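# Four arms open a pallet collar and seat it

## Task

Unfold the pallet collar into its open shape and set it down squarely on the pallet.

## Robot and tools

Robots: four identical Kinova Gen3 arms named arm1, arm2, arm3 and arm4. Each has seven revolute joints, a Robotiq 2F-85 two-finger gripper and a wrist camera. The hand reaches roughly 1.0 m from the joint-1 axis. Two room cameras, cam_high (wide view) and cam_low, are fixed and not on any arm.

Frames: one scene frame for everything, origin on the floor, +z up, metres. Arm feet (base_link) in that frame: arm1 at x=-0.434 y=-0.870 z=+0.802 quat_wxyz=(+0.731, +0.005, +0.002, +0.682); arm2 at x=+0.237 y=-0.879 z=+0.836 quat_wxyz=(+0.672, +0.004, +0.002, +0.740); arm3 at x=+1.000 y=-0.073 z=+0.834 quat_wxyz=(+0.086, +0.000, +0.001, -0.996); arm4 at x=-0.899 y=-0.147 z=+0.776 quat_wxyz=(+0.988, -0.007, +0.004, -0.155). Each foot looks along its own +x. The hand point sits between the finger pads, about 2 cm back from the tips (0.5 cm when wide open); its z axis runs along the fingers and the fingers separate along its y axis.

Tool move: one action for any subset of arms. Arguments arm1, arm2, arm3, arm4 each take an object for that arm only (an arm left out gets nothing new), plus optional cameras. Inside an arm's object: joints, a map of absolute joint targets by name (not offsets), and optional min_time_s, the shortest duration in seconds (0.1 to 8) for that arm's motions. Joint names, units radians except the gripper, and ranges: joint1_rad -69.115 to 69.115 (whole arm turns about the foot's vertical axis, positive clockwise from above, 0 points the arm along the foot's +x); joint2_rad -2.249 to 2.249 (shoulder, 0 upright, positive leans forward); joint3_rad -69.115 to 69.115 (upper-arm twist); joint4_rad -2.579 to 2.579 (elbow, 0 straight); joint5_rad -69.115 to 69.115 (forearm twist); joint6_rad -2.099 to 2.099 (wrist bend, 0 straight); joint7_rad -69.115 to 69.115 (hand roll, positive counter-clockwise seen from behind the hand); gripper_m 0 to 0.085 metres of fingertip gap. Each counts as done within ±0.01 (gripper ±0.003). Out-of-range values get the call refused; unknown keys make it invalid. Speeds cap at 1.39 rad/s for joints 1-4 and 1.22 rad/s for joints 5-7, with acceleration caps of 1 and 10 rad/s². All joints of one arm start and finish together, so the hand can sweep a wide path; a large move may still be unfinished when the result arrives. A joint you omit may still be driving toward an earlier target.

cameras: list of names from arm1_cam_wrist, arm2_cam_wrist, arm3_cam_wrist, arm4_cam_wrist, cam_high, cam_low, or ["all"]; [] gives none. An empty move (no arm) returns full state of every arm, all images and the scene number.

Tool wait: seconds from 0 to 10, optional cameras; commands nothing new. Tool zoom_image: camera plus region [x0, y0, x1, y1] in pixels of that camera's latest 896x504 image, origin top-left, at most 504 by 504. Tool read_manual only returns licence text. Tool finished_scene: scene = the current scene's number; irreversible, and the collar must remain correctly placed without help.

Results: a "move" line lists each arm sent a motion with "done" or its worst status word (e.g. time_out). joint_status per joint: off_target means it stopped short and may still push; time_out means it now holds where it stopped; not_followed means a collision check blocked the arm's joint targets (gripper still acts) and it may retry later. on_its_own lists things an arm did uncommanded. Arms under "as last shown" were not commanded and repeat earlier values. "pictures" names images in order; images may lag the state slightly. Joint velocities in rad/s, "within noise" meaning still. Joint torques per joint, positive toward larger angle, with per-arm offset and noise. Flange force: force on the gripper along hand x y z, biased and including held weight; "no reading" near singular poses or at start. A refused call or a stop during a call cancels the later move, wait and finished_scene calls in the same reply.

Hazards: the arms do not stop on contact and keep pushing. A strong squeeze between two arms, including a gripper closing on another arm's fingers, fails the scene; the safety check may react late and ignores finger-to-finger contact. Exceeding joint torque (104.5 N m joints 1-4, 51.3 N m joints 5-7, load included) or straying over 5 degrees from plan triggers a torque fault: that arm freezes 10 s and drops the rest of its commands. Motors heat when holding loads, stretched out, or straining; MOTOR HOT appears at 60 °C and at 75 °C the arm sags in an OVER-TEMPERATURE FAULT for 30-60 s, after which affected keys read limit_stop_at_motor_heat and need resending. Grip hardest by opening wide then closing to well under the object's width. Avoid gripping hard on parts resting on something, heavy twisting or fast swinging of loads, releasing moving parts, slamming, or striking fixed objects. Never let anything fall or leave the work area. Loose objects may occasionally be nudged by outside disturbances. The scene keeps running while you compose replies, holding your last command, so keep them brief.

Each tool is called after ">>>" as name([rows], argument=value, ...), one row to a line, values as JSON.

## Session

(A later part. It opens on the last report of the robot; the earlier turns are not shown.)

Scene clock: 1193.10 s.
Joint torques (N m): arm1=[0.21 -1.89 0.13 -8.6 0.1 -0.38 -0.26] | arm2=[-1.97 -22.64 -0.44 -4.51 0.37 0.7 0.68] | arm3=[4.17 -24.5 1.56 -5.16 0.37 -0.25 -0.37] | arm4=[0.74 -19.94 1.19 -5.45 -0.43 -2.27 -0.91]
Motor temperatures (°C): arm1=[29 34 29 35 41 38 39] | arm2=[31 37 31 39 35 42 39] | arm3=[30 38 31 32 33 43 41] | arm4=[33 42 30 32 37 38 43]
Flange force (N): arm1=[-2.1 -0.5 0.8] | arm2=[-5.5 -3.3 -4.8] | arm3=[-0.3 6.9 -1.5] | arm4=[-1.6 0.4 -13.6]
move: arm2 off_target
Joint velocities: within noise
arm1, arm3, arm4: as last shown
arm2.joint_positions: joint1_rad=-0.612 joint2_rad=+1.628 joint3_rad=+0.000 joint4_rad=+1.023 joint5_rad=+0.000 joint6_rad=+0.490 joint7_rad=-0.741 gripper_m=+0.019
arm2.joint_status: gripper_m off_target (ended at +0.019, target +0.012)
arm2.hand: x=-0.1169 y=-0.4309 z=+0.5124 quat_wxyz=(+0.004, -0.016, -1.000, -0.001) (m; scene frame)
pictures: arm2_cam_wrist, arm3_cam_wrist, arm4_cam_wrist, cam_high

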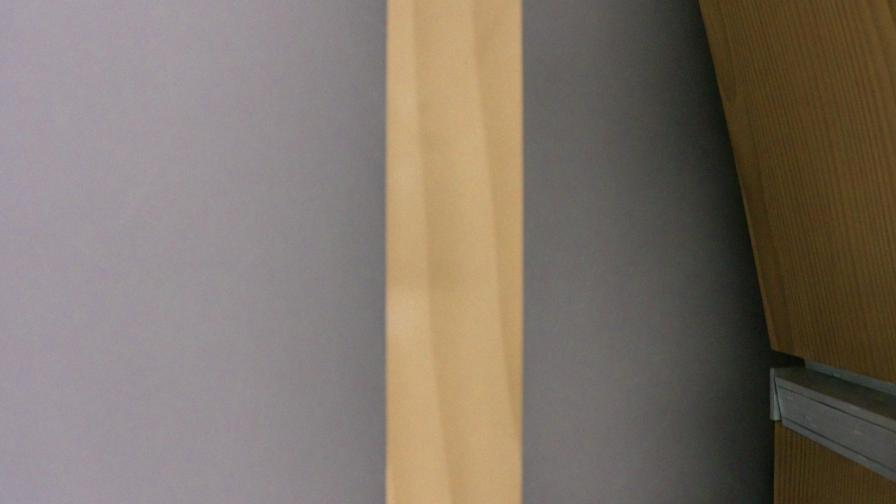

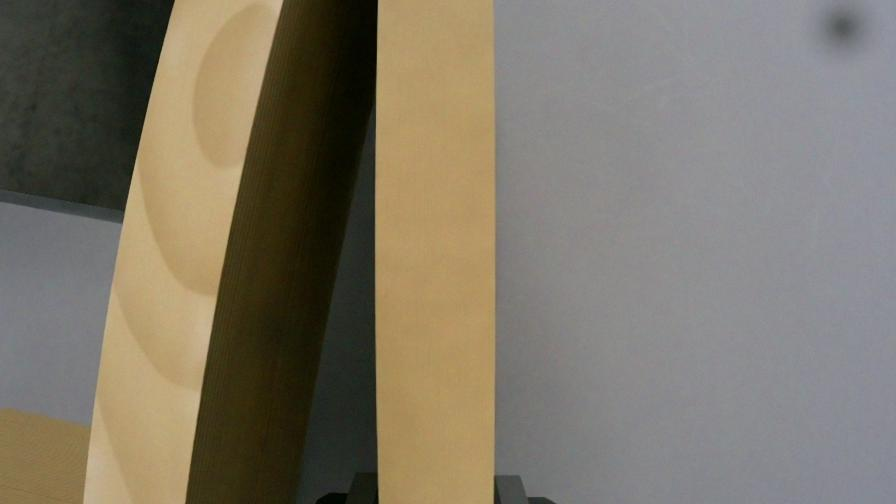

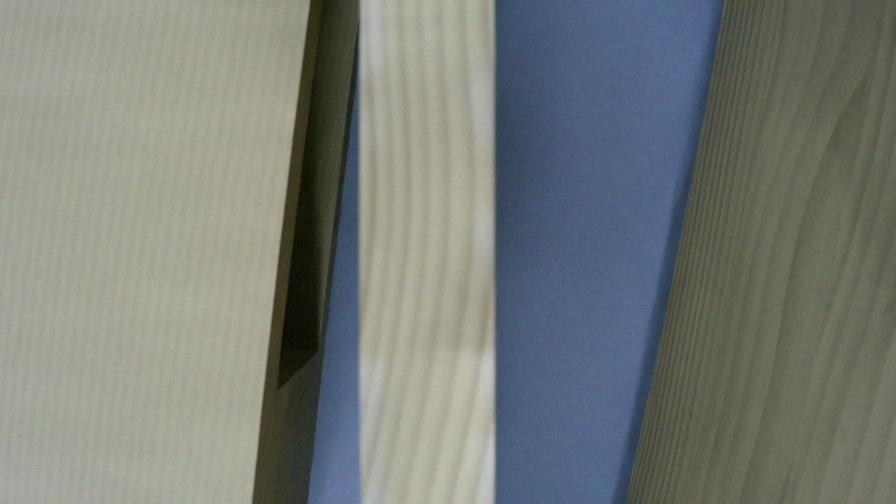

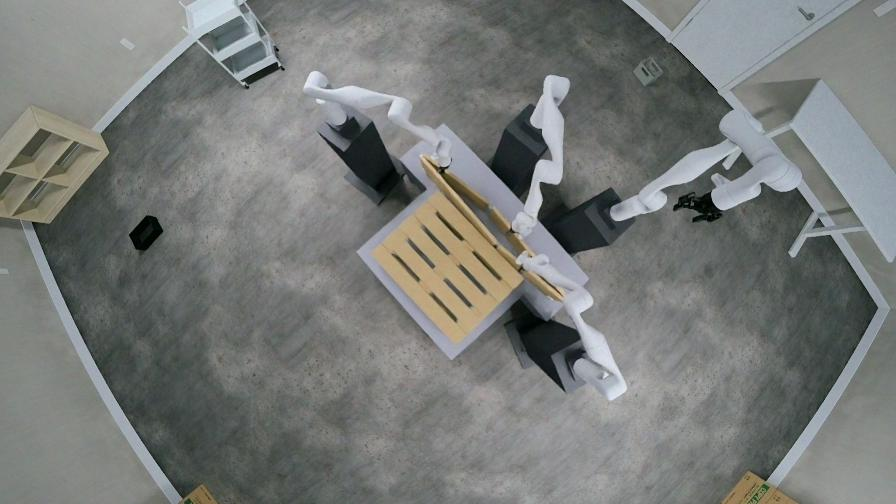

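>>> move(arm2={"joints": {"joint2_rad": 1.2313, "joint4_rad": 1.3339, "joint6_rad": 0.5764}, "min_time_s": 7}, arm3={"joints": {"joint2_rad": 1.3043, "joint4_rad": 1.0758, "joint6_rad": 0.7615}, "min_time_s": 7}, arm4={"joints": {"joint2_rad": 1.1695, "joint4_rad": 1.1766, "joint6_rad": 0.7955}, "min_time_s": 7}, cameras=["arm2_cam_wrist", "arm3_cam_wrist", "arm4_cam_wrist", "cam_low"])

Scene clock: 1576.33 s.
Joint torques (N m): arm1=[0.24 -1.79 0.24 -8.63 0.12 -0.42 -0.24] | arm2=[-1.68 -28.66 -1.04 -4.65 -0.21 2.24 0.39] | arm3=[5.77 -42.21 3.51 -10.47 0.43 0.25 -0.82] | arm4=[0.9 -38.61 0.48 -10.01 -1.68 0.59 -1.56]
Motor temperatures (°C): arm1=[29 34 29 35 41 38 39] | arm2=[31 36 30 39 35 41 39] | arm3=[30 38 31 32 33 43 41] | arm4=[33 42 30 33 37 39 43]
Flange force (N): arm1=[-1.8 0.0 0.9] | arm2=[-1.1 2.0 12.7] | arm3=[-3.2 10.0 27.9] | arm4=[3.9 3.7 23.6]
move: arm2 done; arm3 done; arm4 done
TORQUE WARNING: arm4's joint2_rad reached its warning level (56.7 N m). A warning alone does not stop the arm.
Joint velocities: within noise
arm1: as last shown
arm2.joint_positions: joint1_rad=-0.612 joint2_rad=+1.231 joint3_rad=+0.000 joint4_rad=+1.334 joint5_rad=+0.000 joint6_rad=+0.576 joint7_rad=-0.741 gripper_m=+0.019
arm2.joint_status: all done
arm2.hand: x=-0.1156 y=-0.4315 z=+0.6904 quat_wxyz=(+0.004, -0.016, -1.000, -0.001) (m; scene frame)
arm3.joint_positions: joint1_rad=-0.379 joint2_rad=+1.304 joint3_rad=+0.000 joint4_rad=+1.076 joint5_rad=+0.000 joint6_rad=+0.761 joint7_rad=+1.166 gripper_m=+0.019
arm3.joint_status: all done
arm3.hand: x=+0.4562 y=-0.3775 z=+0.6902 quat_wxyz=(+0.001, -0.997, -0.073, +0.000) (m; scene frame)
arm4.joint_positions: joint1_rad=-0.052 joint2_rad=+1.169 joint3_rad=+0.000 joint4_rad=+1.177 joint5_rad=+0.000 joint6_rad=+0.795 joint7_rad=-1.189 gripper_m=+0.019
arm4.joint_status: all done
arm4.hand: x=-0.3151 y=-0.3289 z=+0.6902 quat_wxyz=(-0.006, -0.998, -0.061, +0.005) (m; scene frame)
pictures: arm2_cam_wrist, arm3_cam_wrist, arm4_cam_wrist, cam_low

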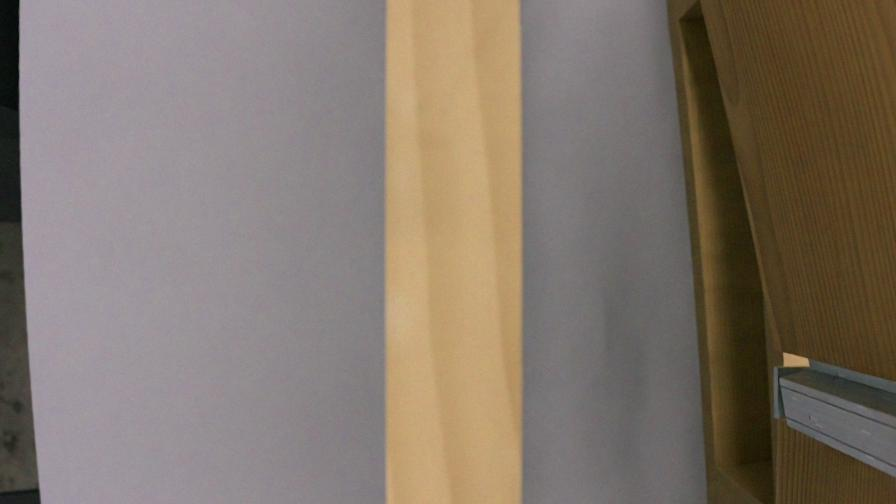

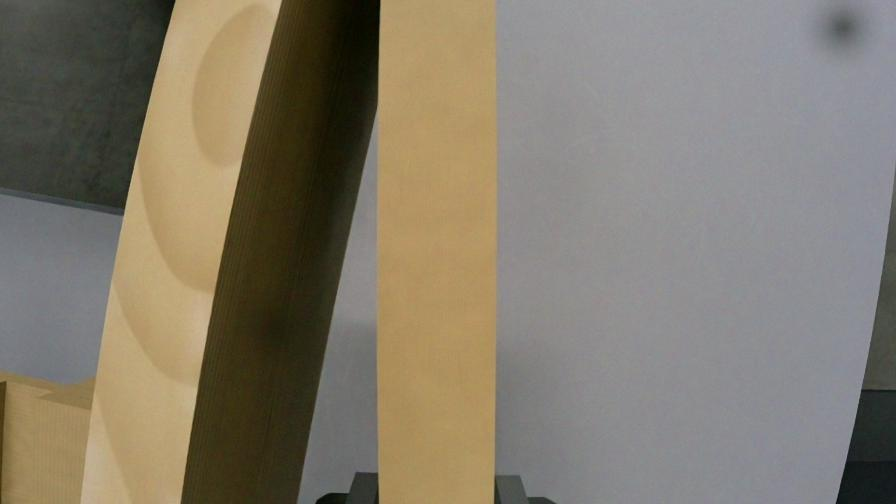

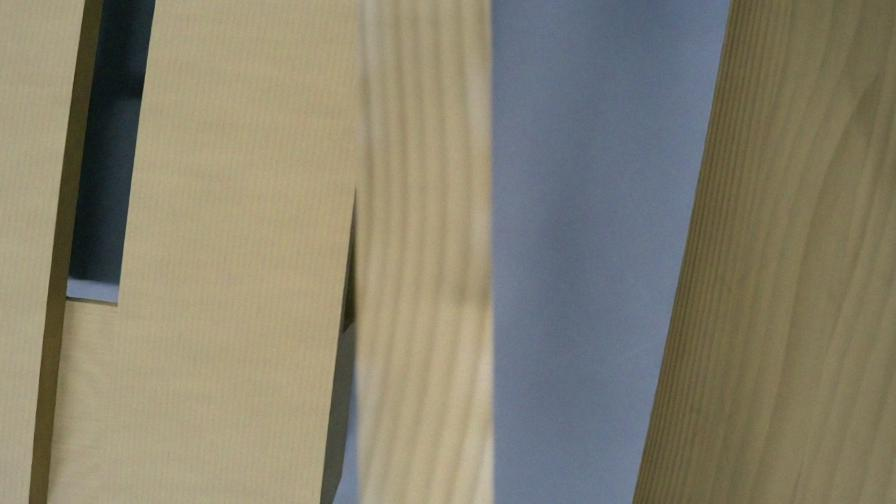

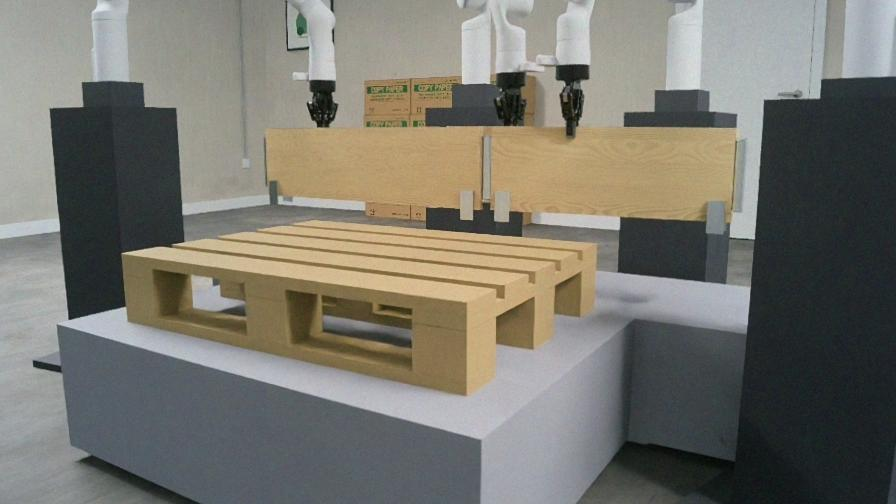

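>>> move(arm2={"joints": {"joint1_rad": -0.5388, "joint2_rad": 1.2232, "joint4_rad": 1.3553, "joint6_rad": 0.5631, "joint7_rad": -0.6545}, "min_time_s": 2.5}, arm3={"joints": {"joint1_rad": -0.2633, "joint2_rad": 1.2087, "joint4_rad": 1.3697, "joint6_rad": 0.5632, "joint7_rad": 1.4655}, "min_time_s": 2.5}, arm4={"joints": {"joint1_rad": -0.1807, "joint2_rad": 1.1745, "joint4_rad": 1.1648, "joint6_rad": 0.8023, "joint7_rad": -1.1336}, "min_time_s": 2.5}, cameras=["cam_low", "cam_high"])

Scene clock: 1635.50 s.
Joint torques (N m): arm1=[0.24 -1.93 0.16 -8.52 0.1 -0.5 -0.25] | arm2=[-9.23 -30.56 -9.34 -7.61 -3.17 0.64 -0.2] | arm3=[4.73 -34.94 3.3 -2.99 0.4 2.95 -0.3] | arm4=[0.32 -40.48 -0.06 -12.95 -2.13 -1.21 -1.77]
Motor temperatures (°C): arm1=[29 34 29 35 41 38 39] | arm2=[31 39 30 39 35 41 39] | arm3=[30 41 31 32 33 43 41] | arm4=[33 44 30 33 37 39 43]
Flange force (N): arm1=[-2.2 -0.4 0.1] | arm2=[-16.2 5.8 12.4] | arm3=[-12.4 8.9 27.8] | arm4=[-1.8 2.5 23.0]
move: arm2 done; arm3 done; arm4 done
Joint velocities: within noise
arm1: as last shown
arm2.joint_positions: joint1_rad=-0.539 joint2_rad=+1.223 joint3_rad=+0.000 joint4_rad=+1.355 joint5_rad=+0.000 joint6_rad=+0.563 joint7_rad=-0.655 gripper_m=+0.019
arm2.joint_status: all done
arm2.hand: x=-0.0789 y=-0.4106 z=+0.6912 quat_wxyz=(+0.004, -0.010, -1.000, -0.001) (m; scene frame)
arm3.joint_positions: joint1_rad=-0.263 joint2_rad=+1.209 joint3_rad=+0.000 joint4_rad=+1.370 joint5_rad=+0.000 joint6_rad=+0.563 joint7_rad=+1.465 gripper_m=+0.019
arm3.joint_status: all done
arm3.hand: x=+0.4805 y=-0.2870 z=+0.6904 quat_wxyz=(+0.001, -0.986, -0.164, +0.000) (m; scene frame)
arm4.joint_positions: joint1_rad=-0.181 joint2_rad=+1.175 joint3_rad=+0.000 joint4_rad=+1.165 joint5_rad=+0.000 joint6_rad=+0.802 joint7_rad=-1.134 gripper_m=+0.019
arm4.joint_status: all done
arm4.hand: x=-0.2944 y=-0.2526 z=+0.6886 quat_wxyz=(-0.005, -0.988, -0.152, +0.006) (m; scene frame)
pictures: cam_high, cam_low

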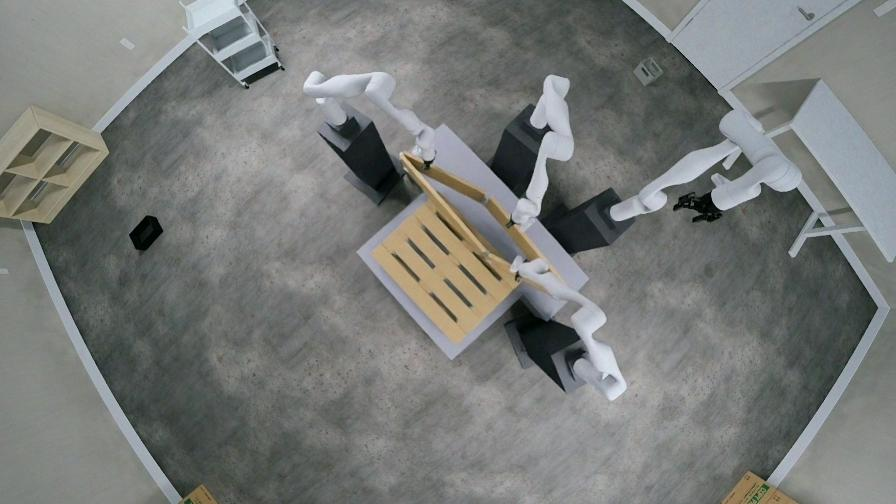

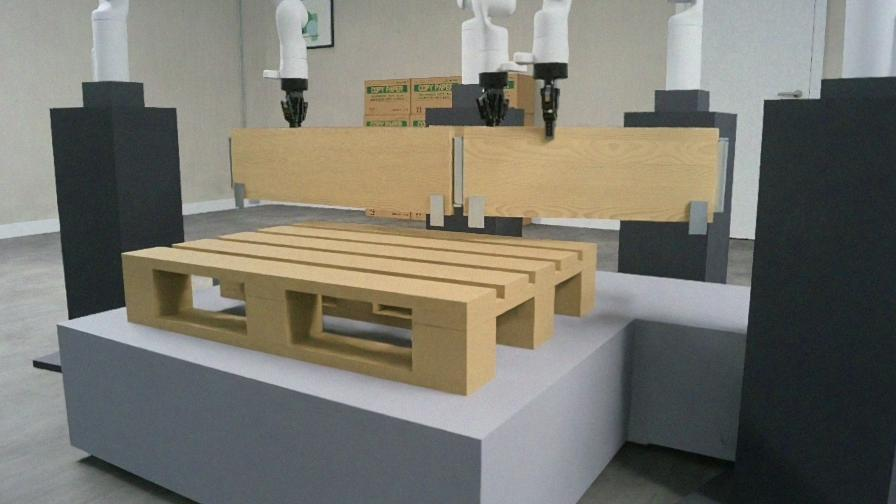

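>>> move(arm2={"joints": {"joint1_rad": -0.4635, "joint2_rad": 1.2207, "joint4_rad": 1.3638, "joint6_rad": 0.5571, "joint7_rad": -0.5667}, "min_time_s": 2.5}, arm3={"joints": {"joint1_rad": -0.1214, "joint2_rad": 1.1638, "joint4_rad": 1.5292, "joint6_rad": 0.4486, "joint7_rad": 1.7920}, "min_time_s": 2.5}, arm4={"joints": {"joint1_rad": -0.2990, "joint2_rad": 1.1772, "joint4_rad": 1.1590, "joint6_rad": 0.8054, "joint7_rad": -1.0673}, "min_time_s": 2.5})

>>> move(arm2={"joints": {"joint1_rad": -0.3879, "joint2_rad": 1.2223, "joint4_rad": 1.3585, "joint6_rad": 0.5608, "joint7_rad": -0.4786}, "min_time_s": 2.5}, arm3={"joints": {"joint1_rad": 0.0318, "joint2_rad": 1.1500, "joint4_rad": 1.5835, "joint6_rad": 0.4080, "joint7_rad": 2.1299}, "min_time_s": 2.5}, arm4={"joints": {"joint1_rad": -0.4065, "joint2_rad": 1.1755, "joint4_rad": 1.1653, "joint6_rad": 0.8008, "joint7_rad": -0.9901}, "min_time_s": 2.5}, cameras=["cam_low", "cam_high"])

Scene clock: 1654.57 s.
Joint torques (N m): arm1=[0.24 -1.88 0.24 -8.51 0.11 -0.48 -0.24] | arm2=[-15.27 -29.8 -16.08 -6.26 -5.39 1.37 -0.52] | arm3=[7.32 -31.56 6.55 0.67 1.27 3.86 0.11] | arm4=[-0.51 -41.78 -0.78 -15.58 -2.44 -2.91 -1.77]
Motor temperatures (°C): arm1=[29 34 29 35 41 38 39] | arm2=[31 40 30 39 35 41 39] | arm3=[30 41 31 32 33 43 41] | arm4=[33 44 30 33 37 39 43]
Flange force (N): arm1=[-2.2 -0.1 0.1] | arm2=[-25.0 12.7 13.0] | arm3=[-18.7 9.9 28.1] | arm4=[-7.3 0.7 21.7]
move: arm2 done; arm3 done; arm4 done
Joint velocities: within noise
arm1: as last shown
arm2.joint_positions: joint1_rad=-0.463 joint2_rad=+1.221 joint3_rad=+0.000 joint4_rad=+1.364 joint5_rad=+0.000 joint6_rad=+0.557 joint7_rad=-0.567 gripper_m=+0.019
arm2.joint_status: all done
arm2.hand: x=-0.0418 y=-0.3899 z=+0.6909 quat_wxyz=(+0.004, -0.003, -1.000, -0.001) (m; scene frame)
arm3.joint_positions: joint1_rad=-0.121 joint2_rad=+1.164 joint3_rad=+0.000 joint4_rad=+1.529 joint5_rad=+0.000 joint6_rad=+0.449 joint7_rad=+1.792 gripper_m=+0.019
arm3.joint_status: all done
arm3.hand: x=+0.4924 y=-0.2002 z=+0.6906 quat_wxyz=(+0.001, -0.967, -0.255, -0.001) (m; scene frame)
arm4.joint_positions: joint1_rad=-0.299 joint2_rad=+1.177 joint3_rad=+0.000 joint4_rad=+1.159 joint5_rad=+0.000 joint6_rad=+0.805 joint7_rad=-1.067 gripper_m=+0.019
arm4.joint_status: all done
arm4.hand: x=-0.2851 y=-0.1804 z=+0.6873 quat_wxyz=(-0.005, -0.970, -0.243, +0.006) (m; scene frame)
pictures: none

Scene clock: 1657.37 s.
Joint torques (N m): arm1=[0.29 -1.87 0.14 -8.58 0.1 -0.47 -0.22] | arm2=[-19.95 -28.33 -21.04 -2.32 -6.86 3.57 -0.6] | arm3=[11.46 -30.78 11.72 1.25 2.52 3.67 0.44] | arm4=[-1.39 -41.6 -1.81 -17.29 -2.82 -4.16 -1.67]
Motor temperatures (°C): arm1=[29 34 29 35 41 38 39] | arm2=[31 40 30 39 35 41 39] | arm3=[30 41 31 32 33 43 41] | arm4=[33 44 30 33 37 39 43]
Flange force (N): arm1=[-2.0 -0.3 0.4] | arm2=[-29.9 22.1 16.1] | arm3=[-25.7 10.9 27.8] | arm4=[-12.1 -1.8 19.0]
move: arm2 done; arm3 done; arm4 done
Joint velocities: within noise
arm1: as last shown
arm2.joint_positions: joint1_rad=-0.388 joint2_rad=+1.222 joint3_rad=+0.000 joint4_rad=+1.358 joint5_rad=+0.000 joint6_rad=+0.561 joint7_rad=-0.479 gripper_m=+0.019
arm2.joint_status: all done
arm2.hand: x=-0.0046 y=-0.3693 z=+0.6906 quat_wxyz=(+0.004, +0.003, -1.000, -0.001) (m; scene frame)
arm3.joint_positions: joint1_rad=+0.032 joint2_rad=+1.150 joint3_rad=+0.000 joint4_rad=+1.583 joint5_rad=+0.000 joint6_rad=+0.408 joint7_rad=+2.130 gripper_m=+0.019
arm3.joint_status: all done
arm3.hand: x=+0.4927 y=-0.1194 z=+0.6908 quat_wxyz=(+0.001, -0.939, -0.343, -0.001) (m; scene frame)
arm4.joint_positions: joint1_rad=-0.406 joint2_rad=+1.175 joint3_rad=+0.000 joint4_rad=+1.165 joint5_rad=+0.000 joint6_rad=+0.801 joint7_rad=-0.990 gripper_m=+0.019
arm4.joint_status: all done
arm4.hand: x=-0.2864 y=-0.1144 z=+0.6861 quat_wxyz=(-0.004, -0.944, -0.331, +0.007) (m; scene frame)
pictures: cam_high, cam_low

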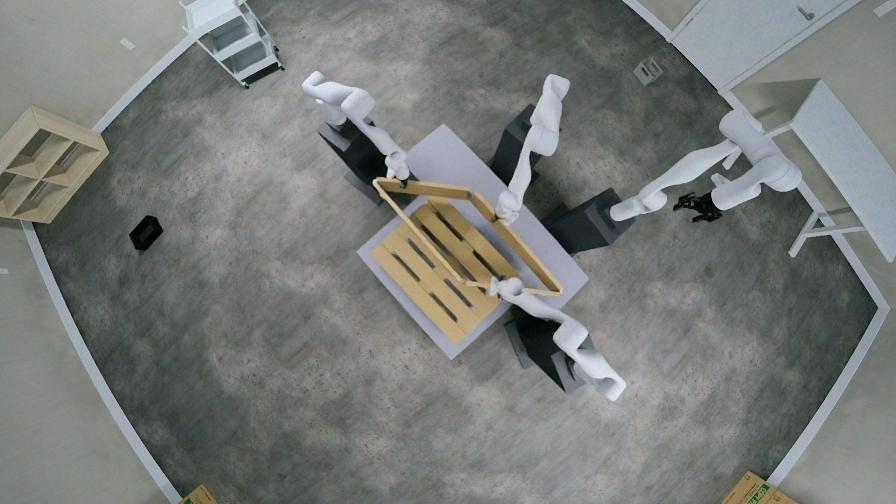

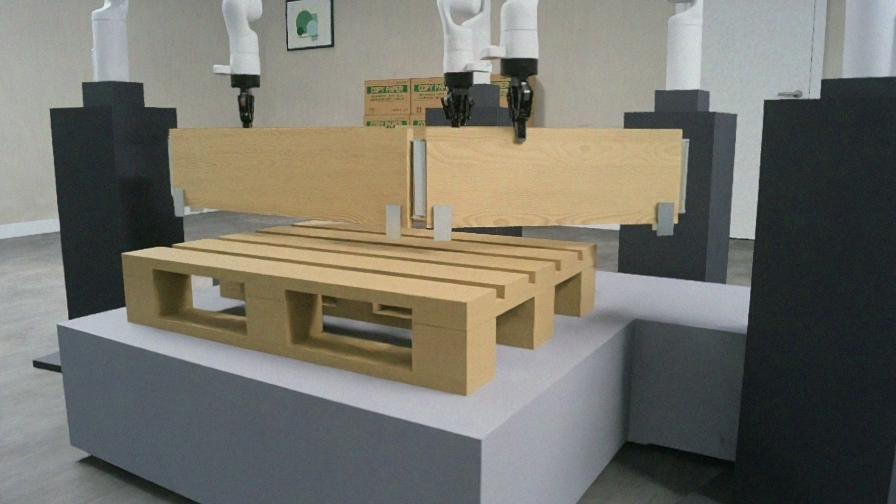

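>>> move(arm2={"joints": {"joint1_rad": -0.3780, "joint2_rad": 1.2297, "joint4_rad": 1.3491, "joint6_rad": 0.5628, "joint7_rad": -0.4687}, "min_time_s": 1.5}, arm4={"joints": {"joint1_rad": -0.4065, "joint2_rad": 1.1663, "joint4_rad": 1.1671, "joint6_rad": 0.8083, "joint7_rad": -0.9901}, "min_time_s": 1.5}, cameras=["cam_high", "arm2_cam_wrist", "arm3_cam_wrist", "arm4_cam_wrist"])

Scene clock: 1756.20 s.
Joint torques (N m): arm1=[0.27 -1.88 0.14 -8.65 0.14 -0.44 -0.22] | arm2=[-2.69 -27.05 -2.18 -5.17 -1.16 1.73 -0.41] | arm3=[3.83 -36.77 2.36 -6.34 0.29 -0.04 0.27] | arm4=[1.37 -41.56 1.38 -12.73 -1.02 -0.52 -1.27]
Motor temperatures (°C): arm1=[29 34 29 35 41 38 39] | arm2=[34 38 33 39 36 41 39] | arm3=[31 39 32 32 33 43 41] | arm4=[33 47 30 33 37 39 43]
Flange force (N): arm1=[-2.0 -0.3 0.8] | arm2=[-5.8 0.1 8.6] | arm3=[-7.0 5.2 29.3] | arm4=[0.3 0.8 26.0]
move: arm2 done; arm4 done
Joint velocities: within noise
arm1.joint_positions: joint1_rad=-0.367 joint2_rad=-0.377 joint3_rad=-0.057 joint4_rad=+1.429 joint5_rad=-0.042 joint6_rad=+1.959 joint7_rad=+1.590 gripper_m=+0.085
arm1.joint_status: not commanded
arm1.hand: x=-0.4765 y=-0.7218 z=+1.3267 quat_wxyz=(-0.030, +0.829, -0.555, -0.063) (m; scene frame)
arm2.joint_positions: joint1_rad=-0.378 joint2_rad=+1.230 joint3_rad=+0.000 joint4_rad=+1.349 joint5_rad=+0.000 joint6_rad=+0.563 joint7_rad=-0.469 gripper_m=+0.019
arm2.joint_status: all done
arm2.hand: x=-0.0004 y=-0.3656 z=+0.6880 quat_wxyz=(+0.004, +0.003, -1.000, -0.001) (m; scene frame)
arm3.joint_positions: joint1_rad=+0.032 joint2_rad=+1.150 joint3_rad=+0.000 joint4_rad=+1.584 joint5_rad=+0.000 joint6_rad=+0.408 joint7_rad=+2.130 gripper_m=+0.019
arm3.joint_status: not commanded
arm3.hand: x=+0.4928 y=-0.1194 z=+0.6908 quat_wxyz=(+0.001, -0.939, -0.343, -0.001) (m; scene frame)
arm4.joint_positions: joint1_rad=-0.407 joint2_rad=+1.166 joint3_rad=+0.000 joint4_rad=+1.167 joint5_rad=+0.000 joint6_rad=+0.808 joint7_rad=-0.990 gripper_m=+0.019
arm4.joint_status: all done
arm4.hand: x=-0.2863 y=-0.1142 z=+0.6913 quat_wxyz=(-0.004, -0.944, -0.331, +0.007) (m; scene frame)
pictures: arm2_cam_wrist, arm3_cam_wrist, arm4_cam_wrist, cam_high

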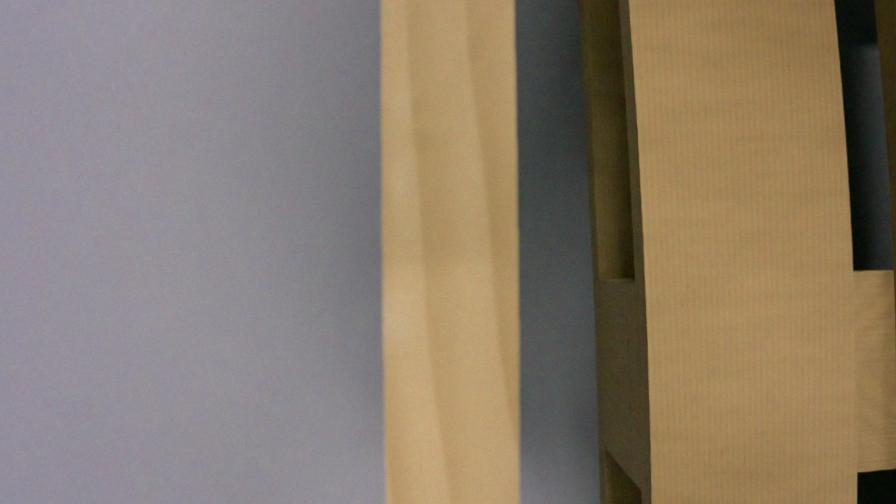

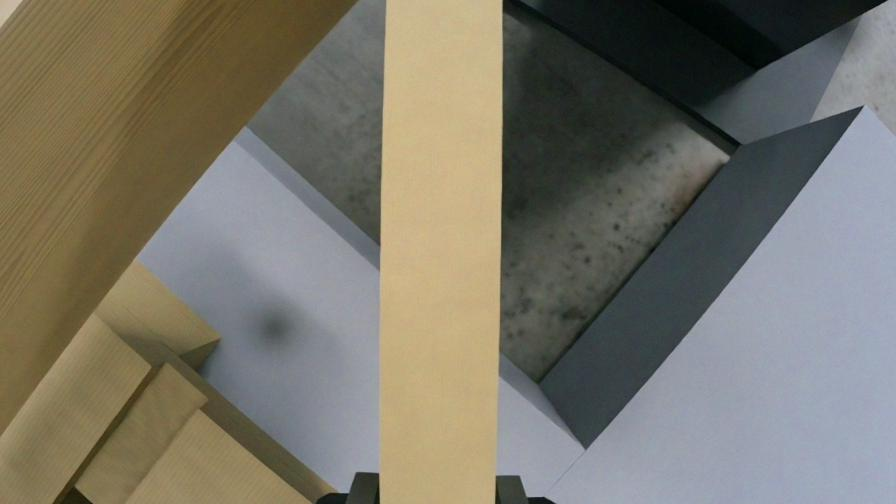

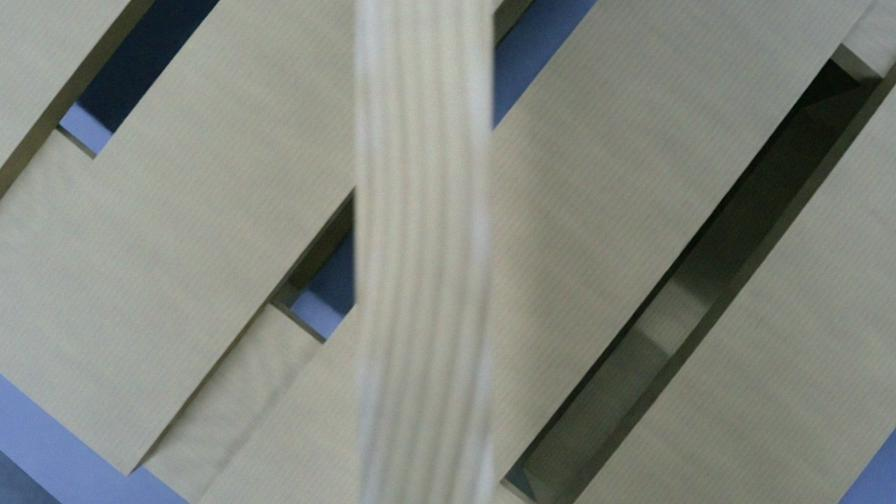

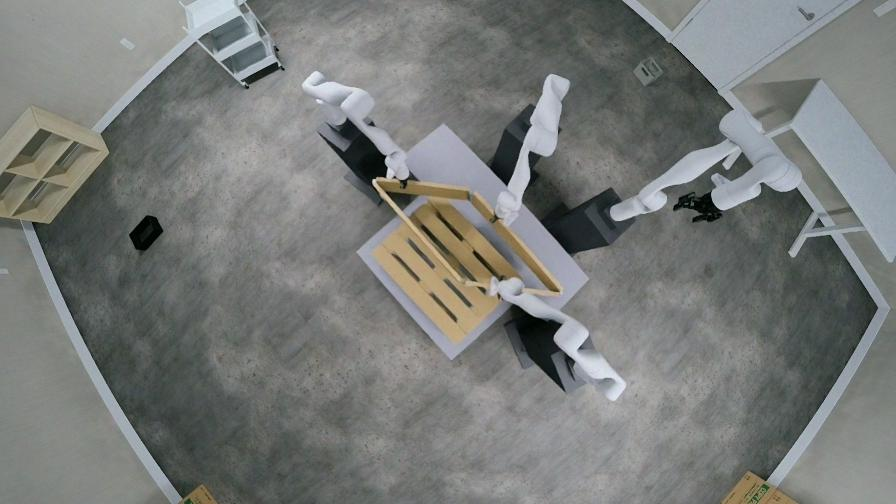

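>>> move(arm2={"joints": {"joint1_rad": -0.3021, "joint2_rad": 1.2331, "joint4_rad": 1.3313, "joint6_rad": 0.5772, "joint7_rad": -0.3803}, "min_time_s": 2.5}, arm3={"joints": {"joint1_rad": 0.1715, "joint2_rad": 1.1581, "joint4_rad": 1.5506, "joint6_rad": 0.4329, "joint7_rad": 2.4542}, "min_time_s": 2.5}, arm4={"joints": {"joint1_rad": -0.4999, "joint2_rad": 1.1579, "joint4_rad": 1.1919, "joint6_rad": 0.7918, "joint7_rad": -0.8989}, "min_time_s": 2.5})

>>> move(arm2={"joints": {"joint1_rad": -0.2278, "joint2_rad": 1.2431, "joint4_rad": 1.2984, "joint6_rad": 0.6001, "joint7_rad": -0.2935}, "min_time_s": 2.5}, arm3={"joints": {"joint1_rad": 0.2845, "joint2_rad": 1.1851, "joint4_rad": 1.4511, "joint6_rad": 0.5053, "joint7_rad": 2.7518}, "min_time_s": 2.5}, arm4={"joints": {"joint1_rad": -0.5808, "joint2_rad": 1.1408, "joint4_rad": 1.2368, "joint6_rad": 0.7640, "joint7_rad": -0.7952}, "min_time_s": 2.5}, cameras=["cam_low", "cam_high"])

Scene clock: 1969.70 s.
Joint torques (N m): arm1=[0.21 -1.87 0.19 -8.56 0.14 -0.46 -0.28] | arm2=[-0.18 -29.25 0.11 -6.58 -0.69 1.12 -0.53] | arm3=[2.56 -37.74 1.33 -7.54 0.42 -0.43 0.53] | arm4=[1.84 -39.26 1.82 -10.88 -1.01 0.21 -1.42]
Motor temperatures (°C): arm1=[29 34 29 35 41 38 39] | arm2=[31 39 31 39 35 41 39] | arm3=[30 45 31 32 33 43 41] | arm4=[33 54 30 33 37 38 43]
Flange force (N): arm1=[-2.1 -0.3 0.4] | arm2=[-2.2 -3.0 10.8] | arm3=[-5.8 2.5 29.2] | arm4=[2.2 1.8 24.1]
move: arm2 done; arm3 done; arm4 done
Joint velocities: within noise
arm1: as last shown
arm2.joint_positions: joint1_rad=-0.302 joint2_rad=+1.233 joint3_rad=+0.000 joint4_rad=+1.331 joint5_rad=+0.000 joint6_rad=+0.577 joint7_rad=-0.380 gripper_m=+0.019
arm2.joint_status: all done
arm2.hand: x=+0.0376 y=-0.3452 z=+0.6889 quat_wxyz=(+0.004, +0.009, -1.000, -0.001) (m; scene frame)
arm3.joint_positions: joint1_rad=+0.171 joint2_rad=+1.158 joint3_rad=+0.000 joint4_rad=+1.551 joint5_rad=+0.000 joint6_rad=+0.433 joint7_rad=+2.454 gripper_m=+0.019
arm3.joint_status: all done
arm3.hand: x=+0.4827 y=-0.0483 z=+0.6910 quat_wxyz=(+0.001, -0.904, -0.428, -0.001) (m; scene frame)
arm4.joint_positions: joint1_rad=-0.500 joint2_rad=+1.158 joint3_rad=+0.000 joint4_rad=+1.192 joint5_rad=+0.000 joint6_rad=+0.792 joint7_rad=-0.899 gripper_m=+0.019
arm4.joint_status: all done
arm4.hand: x=-0.2970 y=-0.0581 z=+0.6903 quat_wxyz=(-0.004, -0.909, -0.417, +0.007) (m; scene frame)
pictures: none

Scene clock: 1972.50 s.
Joint torques (N m): arm1=[0.24 -1.83 0.07 -8.59 0.12 -0.4 -0.27] | arm2=[1.36 -30.69 1.62 -8.26 -0.42 0.4 -0.74] | arm3=[1.06 -40.02 -0.26 -9.36 0.22 -0.76 0.75] | arm4=[2.36 -38.13 2.25 -10.23 -0.87 0.43 -1.36]
Motor temperatures (°C): arm1=[29 34 29 35 41 38 39] | arm2=[31 39 31 39 35 41 39] | arm3=[30 45 31 32 33 43 41] | arm4=[33 54 30 33 37 38 43]
Flange force (N): arm1=[-1.9 -0.7 0.7] | arm2=[-0.4 -6.6 10.9] | arm3=[-3.6 0.3 29.8] | arm4=[2.5 1.1 23.5]
move: arm2 done; arm3 done; arm4 done
Joint velocities: within noise
arm1: as last shown
arm2.joint_positions: joint1_rad=-0.228 joint2_rad=+1.243 joint3_rad=+0.000 joint4_rad=+1.298 joint5_rad=+0.000 joint6_rad=+0.600 joint7_rad=-0.293 gripper_m=+0.019
arm2.joint_status: all done
arm2.hand: x=+0.0754 y=-0.3250 z=+0.6886 quat_wxyz=(+0.004, +0.016, -1.000, -0.001) (m; scene frame)
arm3.joint_positions: joint1_rad=+0.285 joint2_rad=+1.185 joint3_rad=+0.000 joint4_rad=+1.451 joint5_rad=+0.000 joint6_rad=+0.505 joint7_rad=+2.752 gripper_m=+0.019
arm3.joint_status: all done
arm3.hand: x=+0.4642 y=+0.0126 z=+0.6910 quat_wxyz=(+0.001, -0.861, -0.509, -0.001) (m; scene frame)
arm4.joint_positions: joint1_rad=-0.581 joint2_rad=+1.141 joint3_rad=+0.000 joint4_rad=+1.237 joint5_rad=+0.000 joint6_rad=+0.764 joint7_rad=-0.795 gripper_m=+0.019
arm4.joint_status: all done
arm4.hand: x=-0.3150 y=-0.0121 z=+0.6903 quat_wxyz=(-0.003, -0.867, -0.499, +0.007) (m; scene frame)
pictures: cam_high, cam_low

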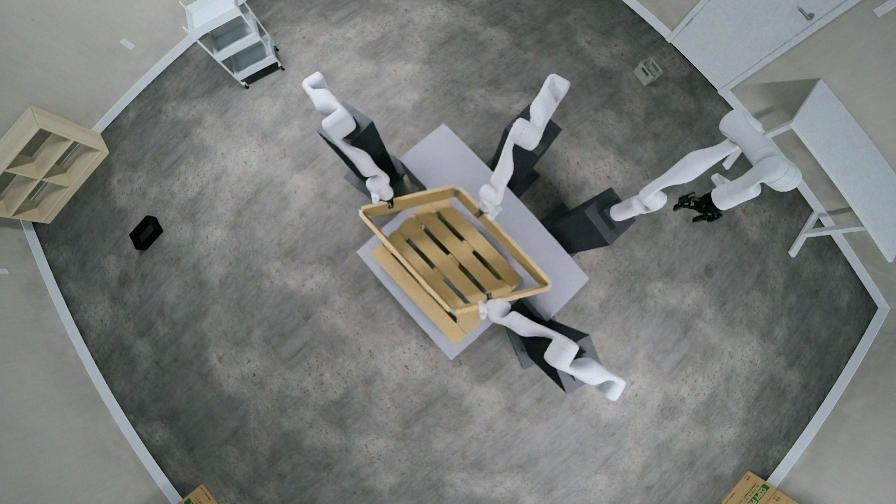

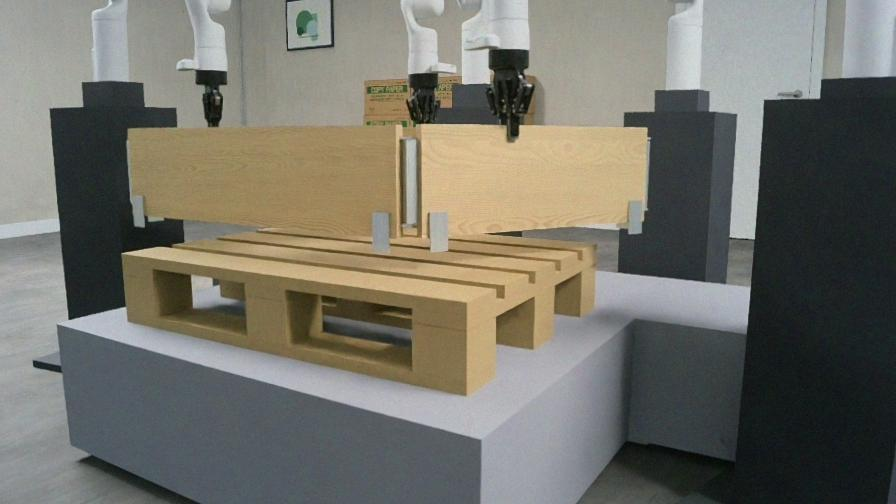

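>>> move(arm2={"joints": {"joint1_rad": -0.1566, "joint2_rad": 1.2573, "joint4_rad": 1.2528, "joint6_rad": 0.6315, "joint7_rad": -0.2098}, "min_time_s": 2.5}, arm3={"joints": {"joint1_rad": 0.3652, "joint2_rad": 1.2296, "joint4_rad": 1.3011, "joint6_rad": 0.6109, "joint7_rad": 3.0171}, "min_time_s": 2.5}, arm4={"joints": {"joint1_rad": -0.6490, "joint2_rad": 1.1166, "joint4_rad": 1.3035, "joint6_rad": 0.7216, "joint7_rad": -0.6788}, "min_time_s": 2.5})

>>> move(arm2={"joints": {"joint1_rad": -0.0883, "joint2_rad": 1.2761, "joint4_rad": 1.1922, "joint6_rad": 0.6734, "joint7_rad": -0.1290}, "min_time_s": 2.5}, arm3={"joints": {"joint1_rad": 0.4151, "joint2_rad": 1.2909, "joint4_rad": 1.1146, "joint6_rad": 0.7361, "joint7_rad": 3.2517}, "min_time_s": 2.5}, arm4={"joints": {"joint1_rad": -0.7031, "joint2_rad": 1.0871, "joint4_rad": 1.3881, "joint6_rad": 0.6664, "joint7_rad": -0.5483}, "min_time_s": 2.5})

>>> move(arm2={"joints": {"joint1_rad": -0.0235, "joint2_rad": 1.3009, "joint4_rad": 1.1151, "joint6_rad": 0.7256, "joint7_rad": -0.0517}, "min_time_s": 2.5}, arm3={"joints": {"joint1_rad": 0.4400, "joint2_rad": 1.3683, "joint4_rad": 0.8975, "joint6_rad": 0.8758, "joint7_rad": 3.4612}, "min_time_s": 2.5}, arm4={"joints": {"joint1_rad": -0.7420, "joint2_rad": 1.0540, "joint4_rad": 1.4870, "joint6_rad": 0.6006, "joint7_rad": -0.4025}, "min_time_s": 2.5}, cameras=["all"])

Scene clock: 1991.90 s.
Joint torques (N m): arm1=[0.24 -1.79 0.13 -8.58 0.12 -0.44 -0.3] | arm2=[2.41 -32.52 2.44 -10.28 -0.39 -0.49 -1.05] | arm3=[-0.37 -42.7 -1.78 -11.39 -0.2 -1.07 0.84] | arm4=[3.05 -36.83 2.75 -9.5 -0.77 0.61 -1.41]
Motor temperatures (°C): arm1=[29 34 29 35 41 38 39] | arm2=[31 39 31 39 35 41 39] | arm3=[30 44 31 32 33 43 41] | arm4=[33 54 30 33 37 38 43]
Flange force (N): arm1=[-1.8 -0.6 0.6] | arm2=[0.9 -10.1 11.1] | arm3=[-1.1 -1.0 30.2] | arm4=[3.1 0.3 22.9]
move: arm2 done; arm3 done; arm4 done
Joint velocities: within noise
arm1: as last shown
arm2.joint_positions: joint1_rad=-0.157 joint2_rad=+1.257 joint3_rad=+0.000 joint4_rad=+1.253 joint5_rad=+0.000 joint6_rad=+0.631 joint7_rad=-0.210 gripper_m=+0.019
arm2.joint_status: all done
arm2.hand: x=+0.1127 y=-0.3054 z=+0.6884 quat_wxyz=(+0.004, +0.022, -1.000, -0.001) (m; scene frame)
arm3.joint_positions: joint1_rad=+0.365 joint2_rad=+1.230 joint3_rad=+0.000 joint4_rad=+1.301 joint5_rad=+0.000 joint6_rad=+0.611 joint7_rad=+3.017 gripper_m=+0.019
arm3.joint_status: all done
arm3.hand: x=+0.4387 y=+0.0622 z=+0.6911 quat_wxyz=(+0.001, -0.810, -0.586, -0.001) (m; scene frame)
arm4.joint_positions: joint1_rad=-0.649 joint2_rad=+1.117 joint3_rad=+0.000 joint4_rad=+1.303 joint5_rad=+0.000 joint6_rad=+0.722 joint7_rad=-0.679 gripper_m=+0.019
arm4.joint_status: all done
arm4.hand: x=-0.3390 y=+0.0227 z=+0.6903 quat_wxyz=(-0.002, -0.817, -0.577, +0.008) (m; scene frame)
pictures: none

Scene clock: 1994.70 s.
Joint torques (N m): arm1=[0.21 -1.81 0.1 -8.61 0.06 -0.46 -0.2] | arm2=[3.97 -36.87 3.96 -15.76 0.07 -3.15 -1.19] | arm3=[-5.34 -46.42 -6.31 -14.29 -2.07 -1.84 0.73] | arm4=[4.98 -36.06 4.68 -9.74 -0.14 0.14 -1.31]
Motor temperatures (°C): arm1=[29 34 29 35 41 38 39] | arm2=[31 39 31 39 35 41 39] | arm3=[30 44 31 32 33 43 41] | arm4=[33 54 30 33 37 38 43]
Flange force (N): arm1=[-1.8 -0.4 0.6] | arm2=[3.1 -20.5 10.9] | arm3=[7.4 0.2 30.9] | arm4=[5.0 -3.3 22.4]
move: arm2 done; arm3 done; arm4 done
Joint velocities: within noise
arm1: as last shown
arm2.joint_positions: joint1_rad=-0.088 joint2_rad=+1.276 joint3_rad=+0.000 joint4_rad=+1.192 joint5_rad=+0.000 joint6_rad=+0.673 joint7_rad=-0.129 gripper_m=+0.019
arm2.joint_status: all done
arm2.hand: x=+0.1498 y=-0.2858 z=+0.6886 quat_wxyz=(+0.004, +0.028, -1.000, -0.001) (m; scene frame)
arm3.joint_positions: joint1_rad=+0.415 joint2_rad=+1.291 joint3_rad=+0.000 joint4_rad=+1.115 joint5_rad=+0.000 joint6_rad=+0.736 joint7_rad=+3.252 gripper_m=+0.019
arm3.joint_status: all done
arm3.hand: x=+0.4086 y=+0.0993 z=+0.6912 quat_wxyz=(+0.001, -0.752, -0.659, -0.001) (m; scene frame)
arm4.joint_positions: joint1_rad=-0.703 joint2_rad=+1.087 joint3_rad=+0.000 joint4_rad=+1.388 joint5_rad=+0.000 joint6_rad=+0.666 joint7_rad=-0.548 gripper_m=+0.019
arm4.joint_status: all done
arm4.hand: x=-0.3665 y=+0.0456 z=+0.6903 quat_wxyz=(-0.002, -0.760, -0.649, +0.008) (m; scene frame)
pictures: none

Scene clock: 1997.50 s.
Joint torques (N m): arm1=[0.2 -1.85 0.2 -8.59 0.13 -0.39 -0.21] | arm2=[3.03 -41.83 3.01 -21.9 -0.31 -6.26 -1.38] | arm3=[-10.36 -47.98 -10.05 -14.8 -4.25 -1.2 0.56] | arm4=[6.82 -35 6.78 -9.5 0.34 -0.11 -1.3]
Motor temperatures (°C): arm1=[29 34 29 35 41 38 39] | arm2=[31 39 31 39 35 41 39] | arm3=[30 44 31 32 33 43 41] | arm4=[33 54 30 33 37 38 43]
Flange force (N): arm1=[-2.0 -0.1 0.7] | arm2=[2.5 -32.2 10.4] | arm3=[15.7 0.6 31.2] | arm4=[8.3 -5.4 22.3]
move: arm2 done; arm3 done; arm4 done
Joint velocities: within noise
arm1: as last shown
arm2.joint_positions: joint1_rad=-0.023 joint2_rad=+1.301 joint3_rad=+0.000 joint4_rad=+1.115 joint5_rad=+0.000 joint6_rad=+0.726 joint7_rad=-0.052 gripper_m=+0.019
arm2.joint_status: all done
arm2.hand: x=+0.1865 y=-0.2661 z=+0.6889 quat_wxyz=(+0.004, +0.034, -0.999, -0.001) (m; scene frame)
arm3.joint_positions: joint1_rad=+0.440 joint2_rad=+1.368 joint3_rad=+0.000 joint4_rad=+0.897 joint5_rad=+0.000 joint6_rad=+0.876 joint7_rad=+3.461 gripper_m=+0.019
arm3.joint_status: all done
arm3.hand: x=+0.3763 y=+0.1241 z=+0.6912 quat_wxyz=(+0.001, -0.689, -0.725, -0.001) (m; scene frame)
arm4.joint_positions: joint1_rad=-0.742 joint2_rad=+1.054 joint3_rad=+0.000 joint4_rad=+1.487 joint5_rad=+0.000 joint6_rad=+0.601 joint7_rad=-0.402 gripper_m=+0.019
arm4.joint_status: all done
arm4.hand: x=-0.3957 y=+0.0565 z=+0.6904 quat_wxyz=(-0.001, -0.697, -0.717, +0.008) (m; scene frame)
pictures: arm1_cam_wrist, arm2_cam_wrist, arm3_cam_wrist, arm4_cam_wrist, cam_high, cam_low

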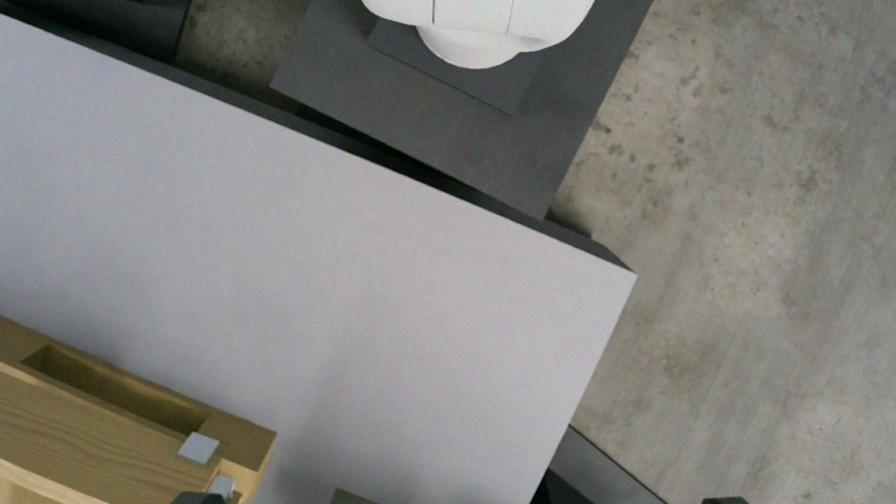

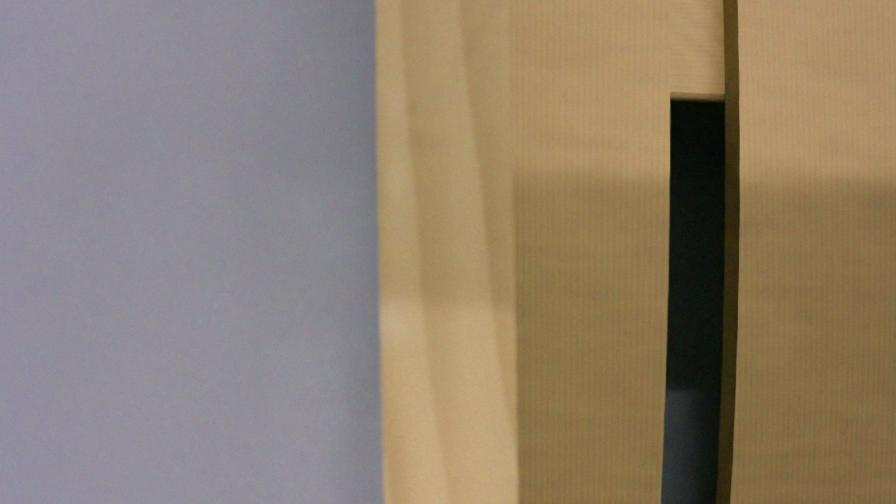

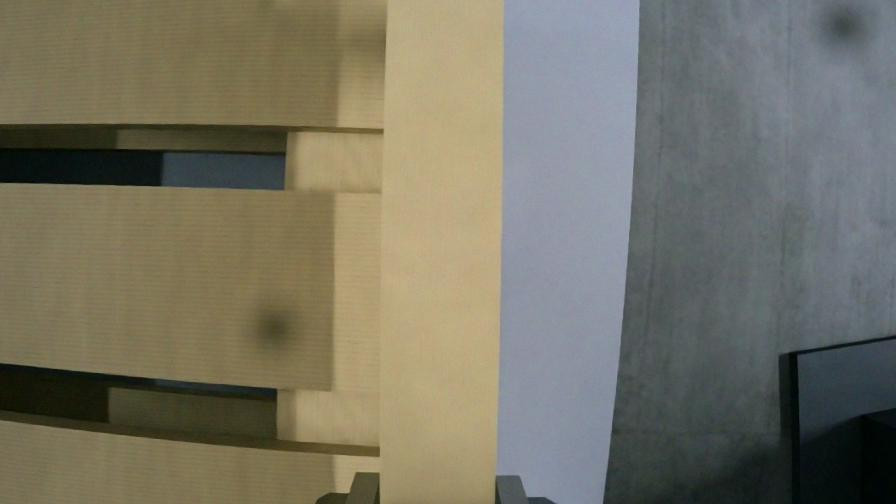

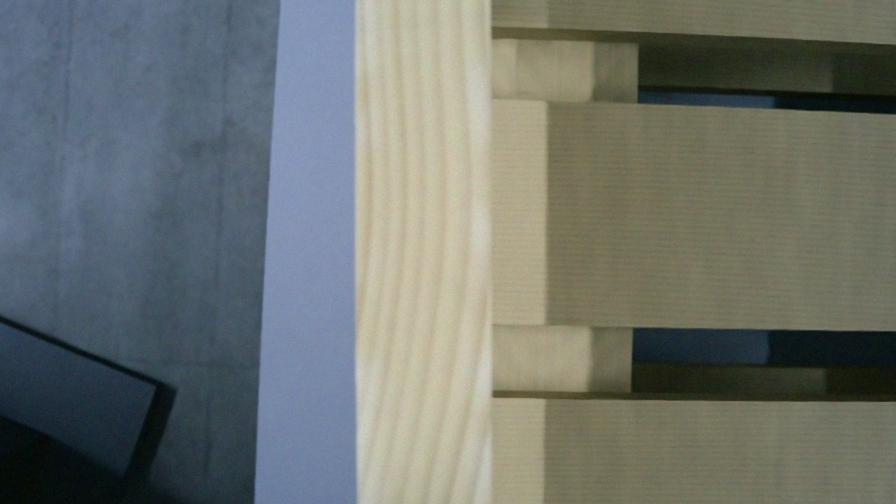

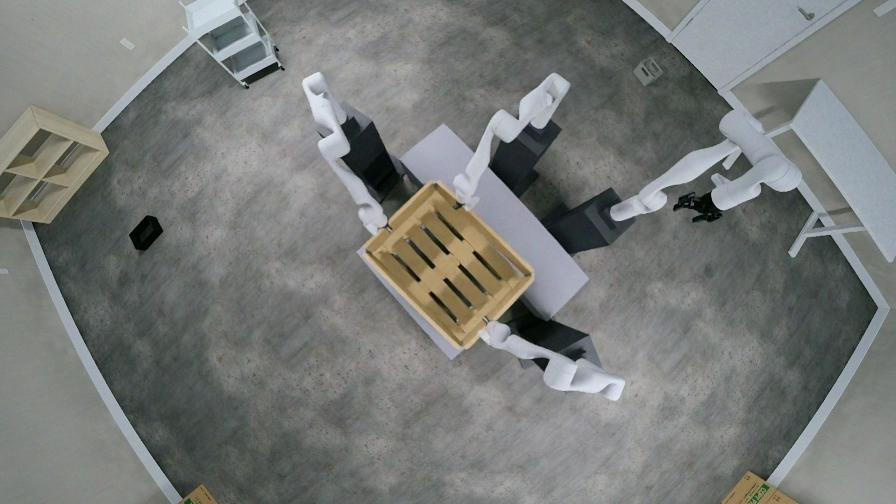

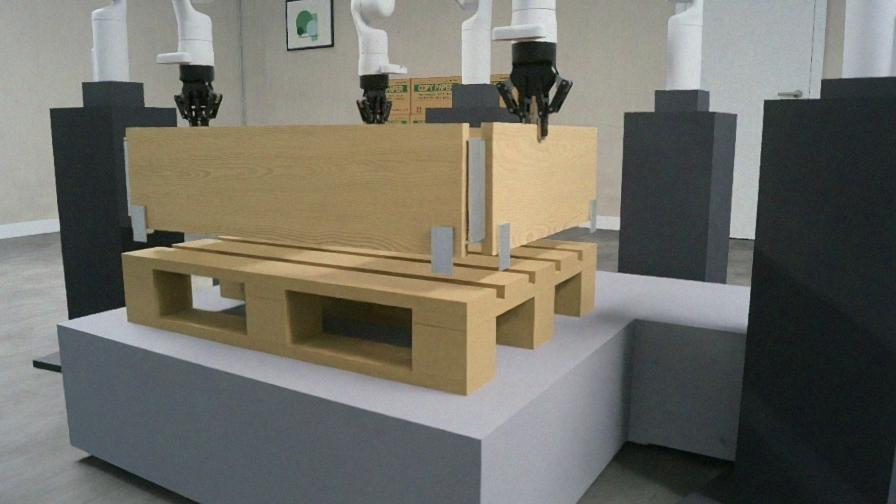

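>>> zoom_image(camera="cam_low", region=[400, 200, 520, 320])

>>> zoom_image(camera="cam_low", region=[100, 190, 200, 290])

>>> zoom_image(camera="cam_low", region=[550, 180, 630, 260])

Scaled by 4.200 from the camera's 896x504 image, which has a finer 1280x720 frame.

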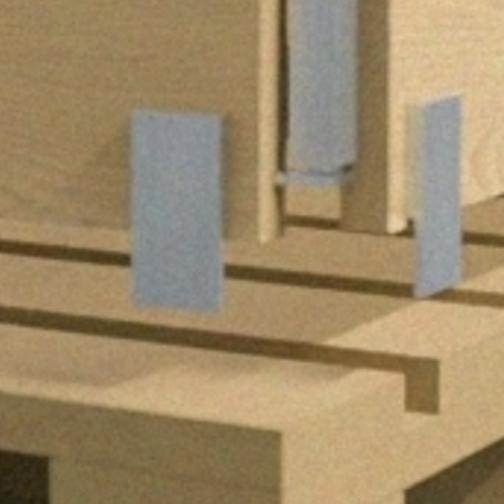

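Scaled by 5.040 from the camera's 896x504 image, which has a finer 1280x720 frame.

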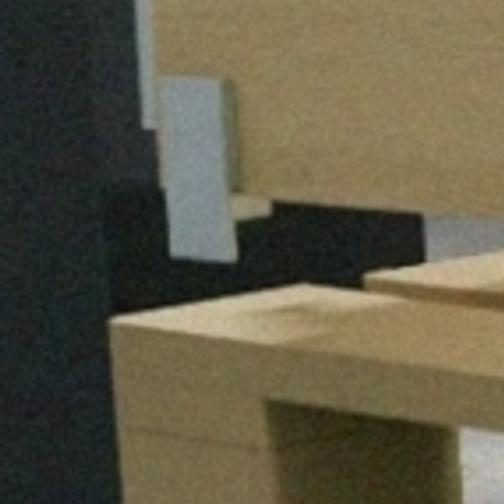

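Scaled by 6.300 from the camera's 896x504 image, which has a finer 1280x720 frame.

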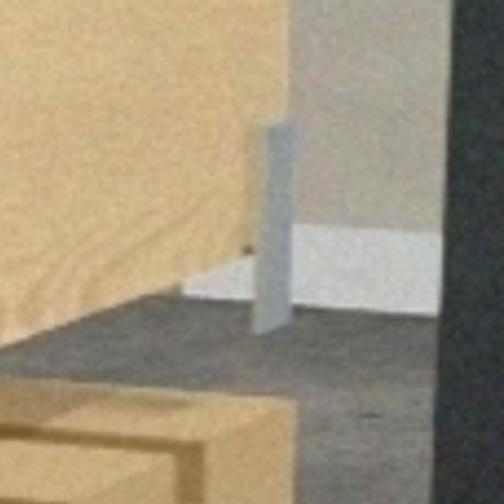

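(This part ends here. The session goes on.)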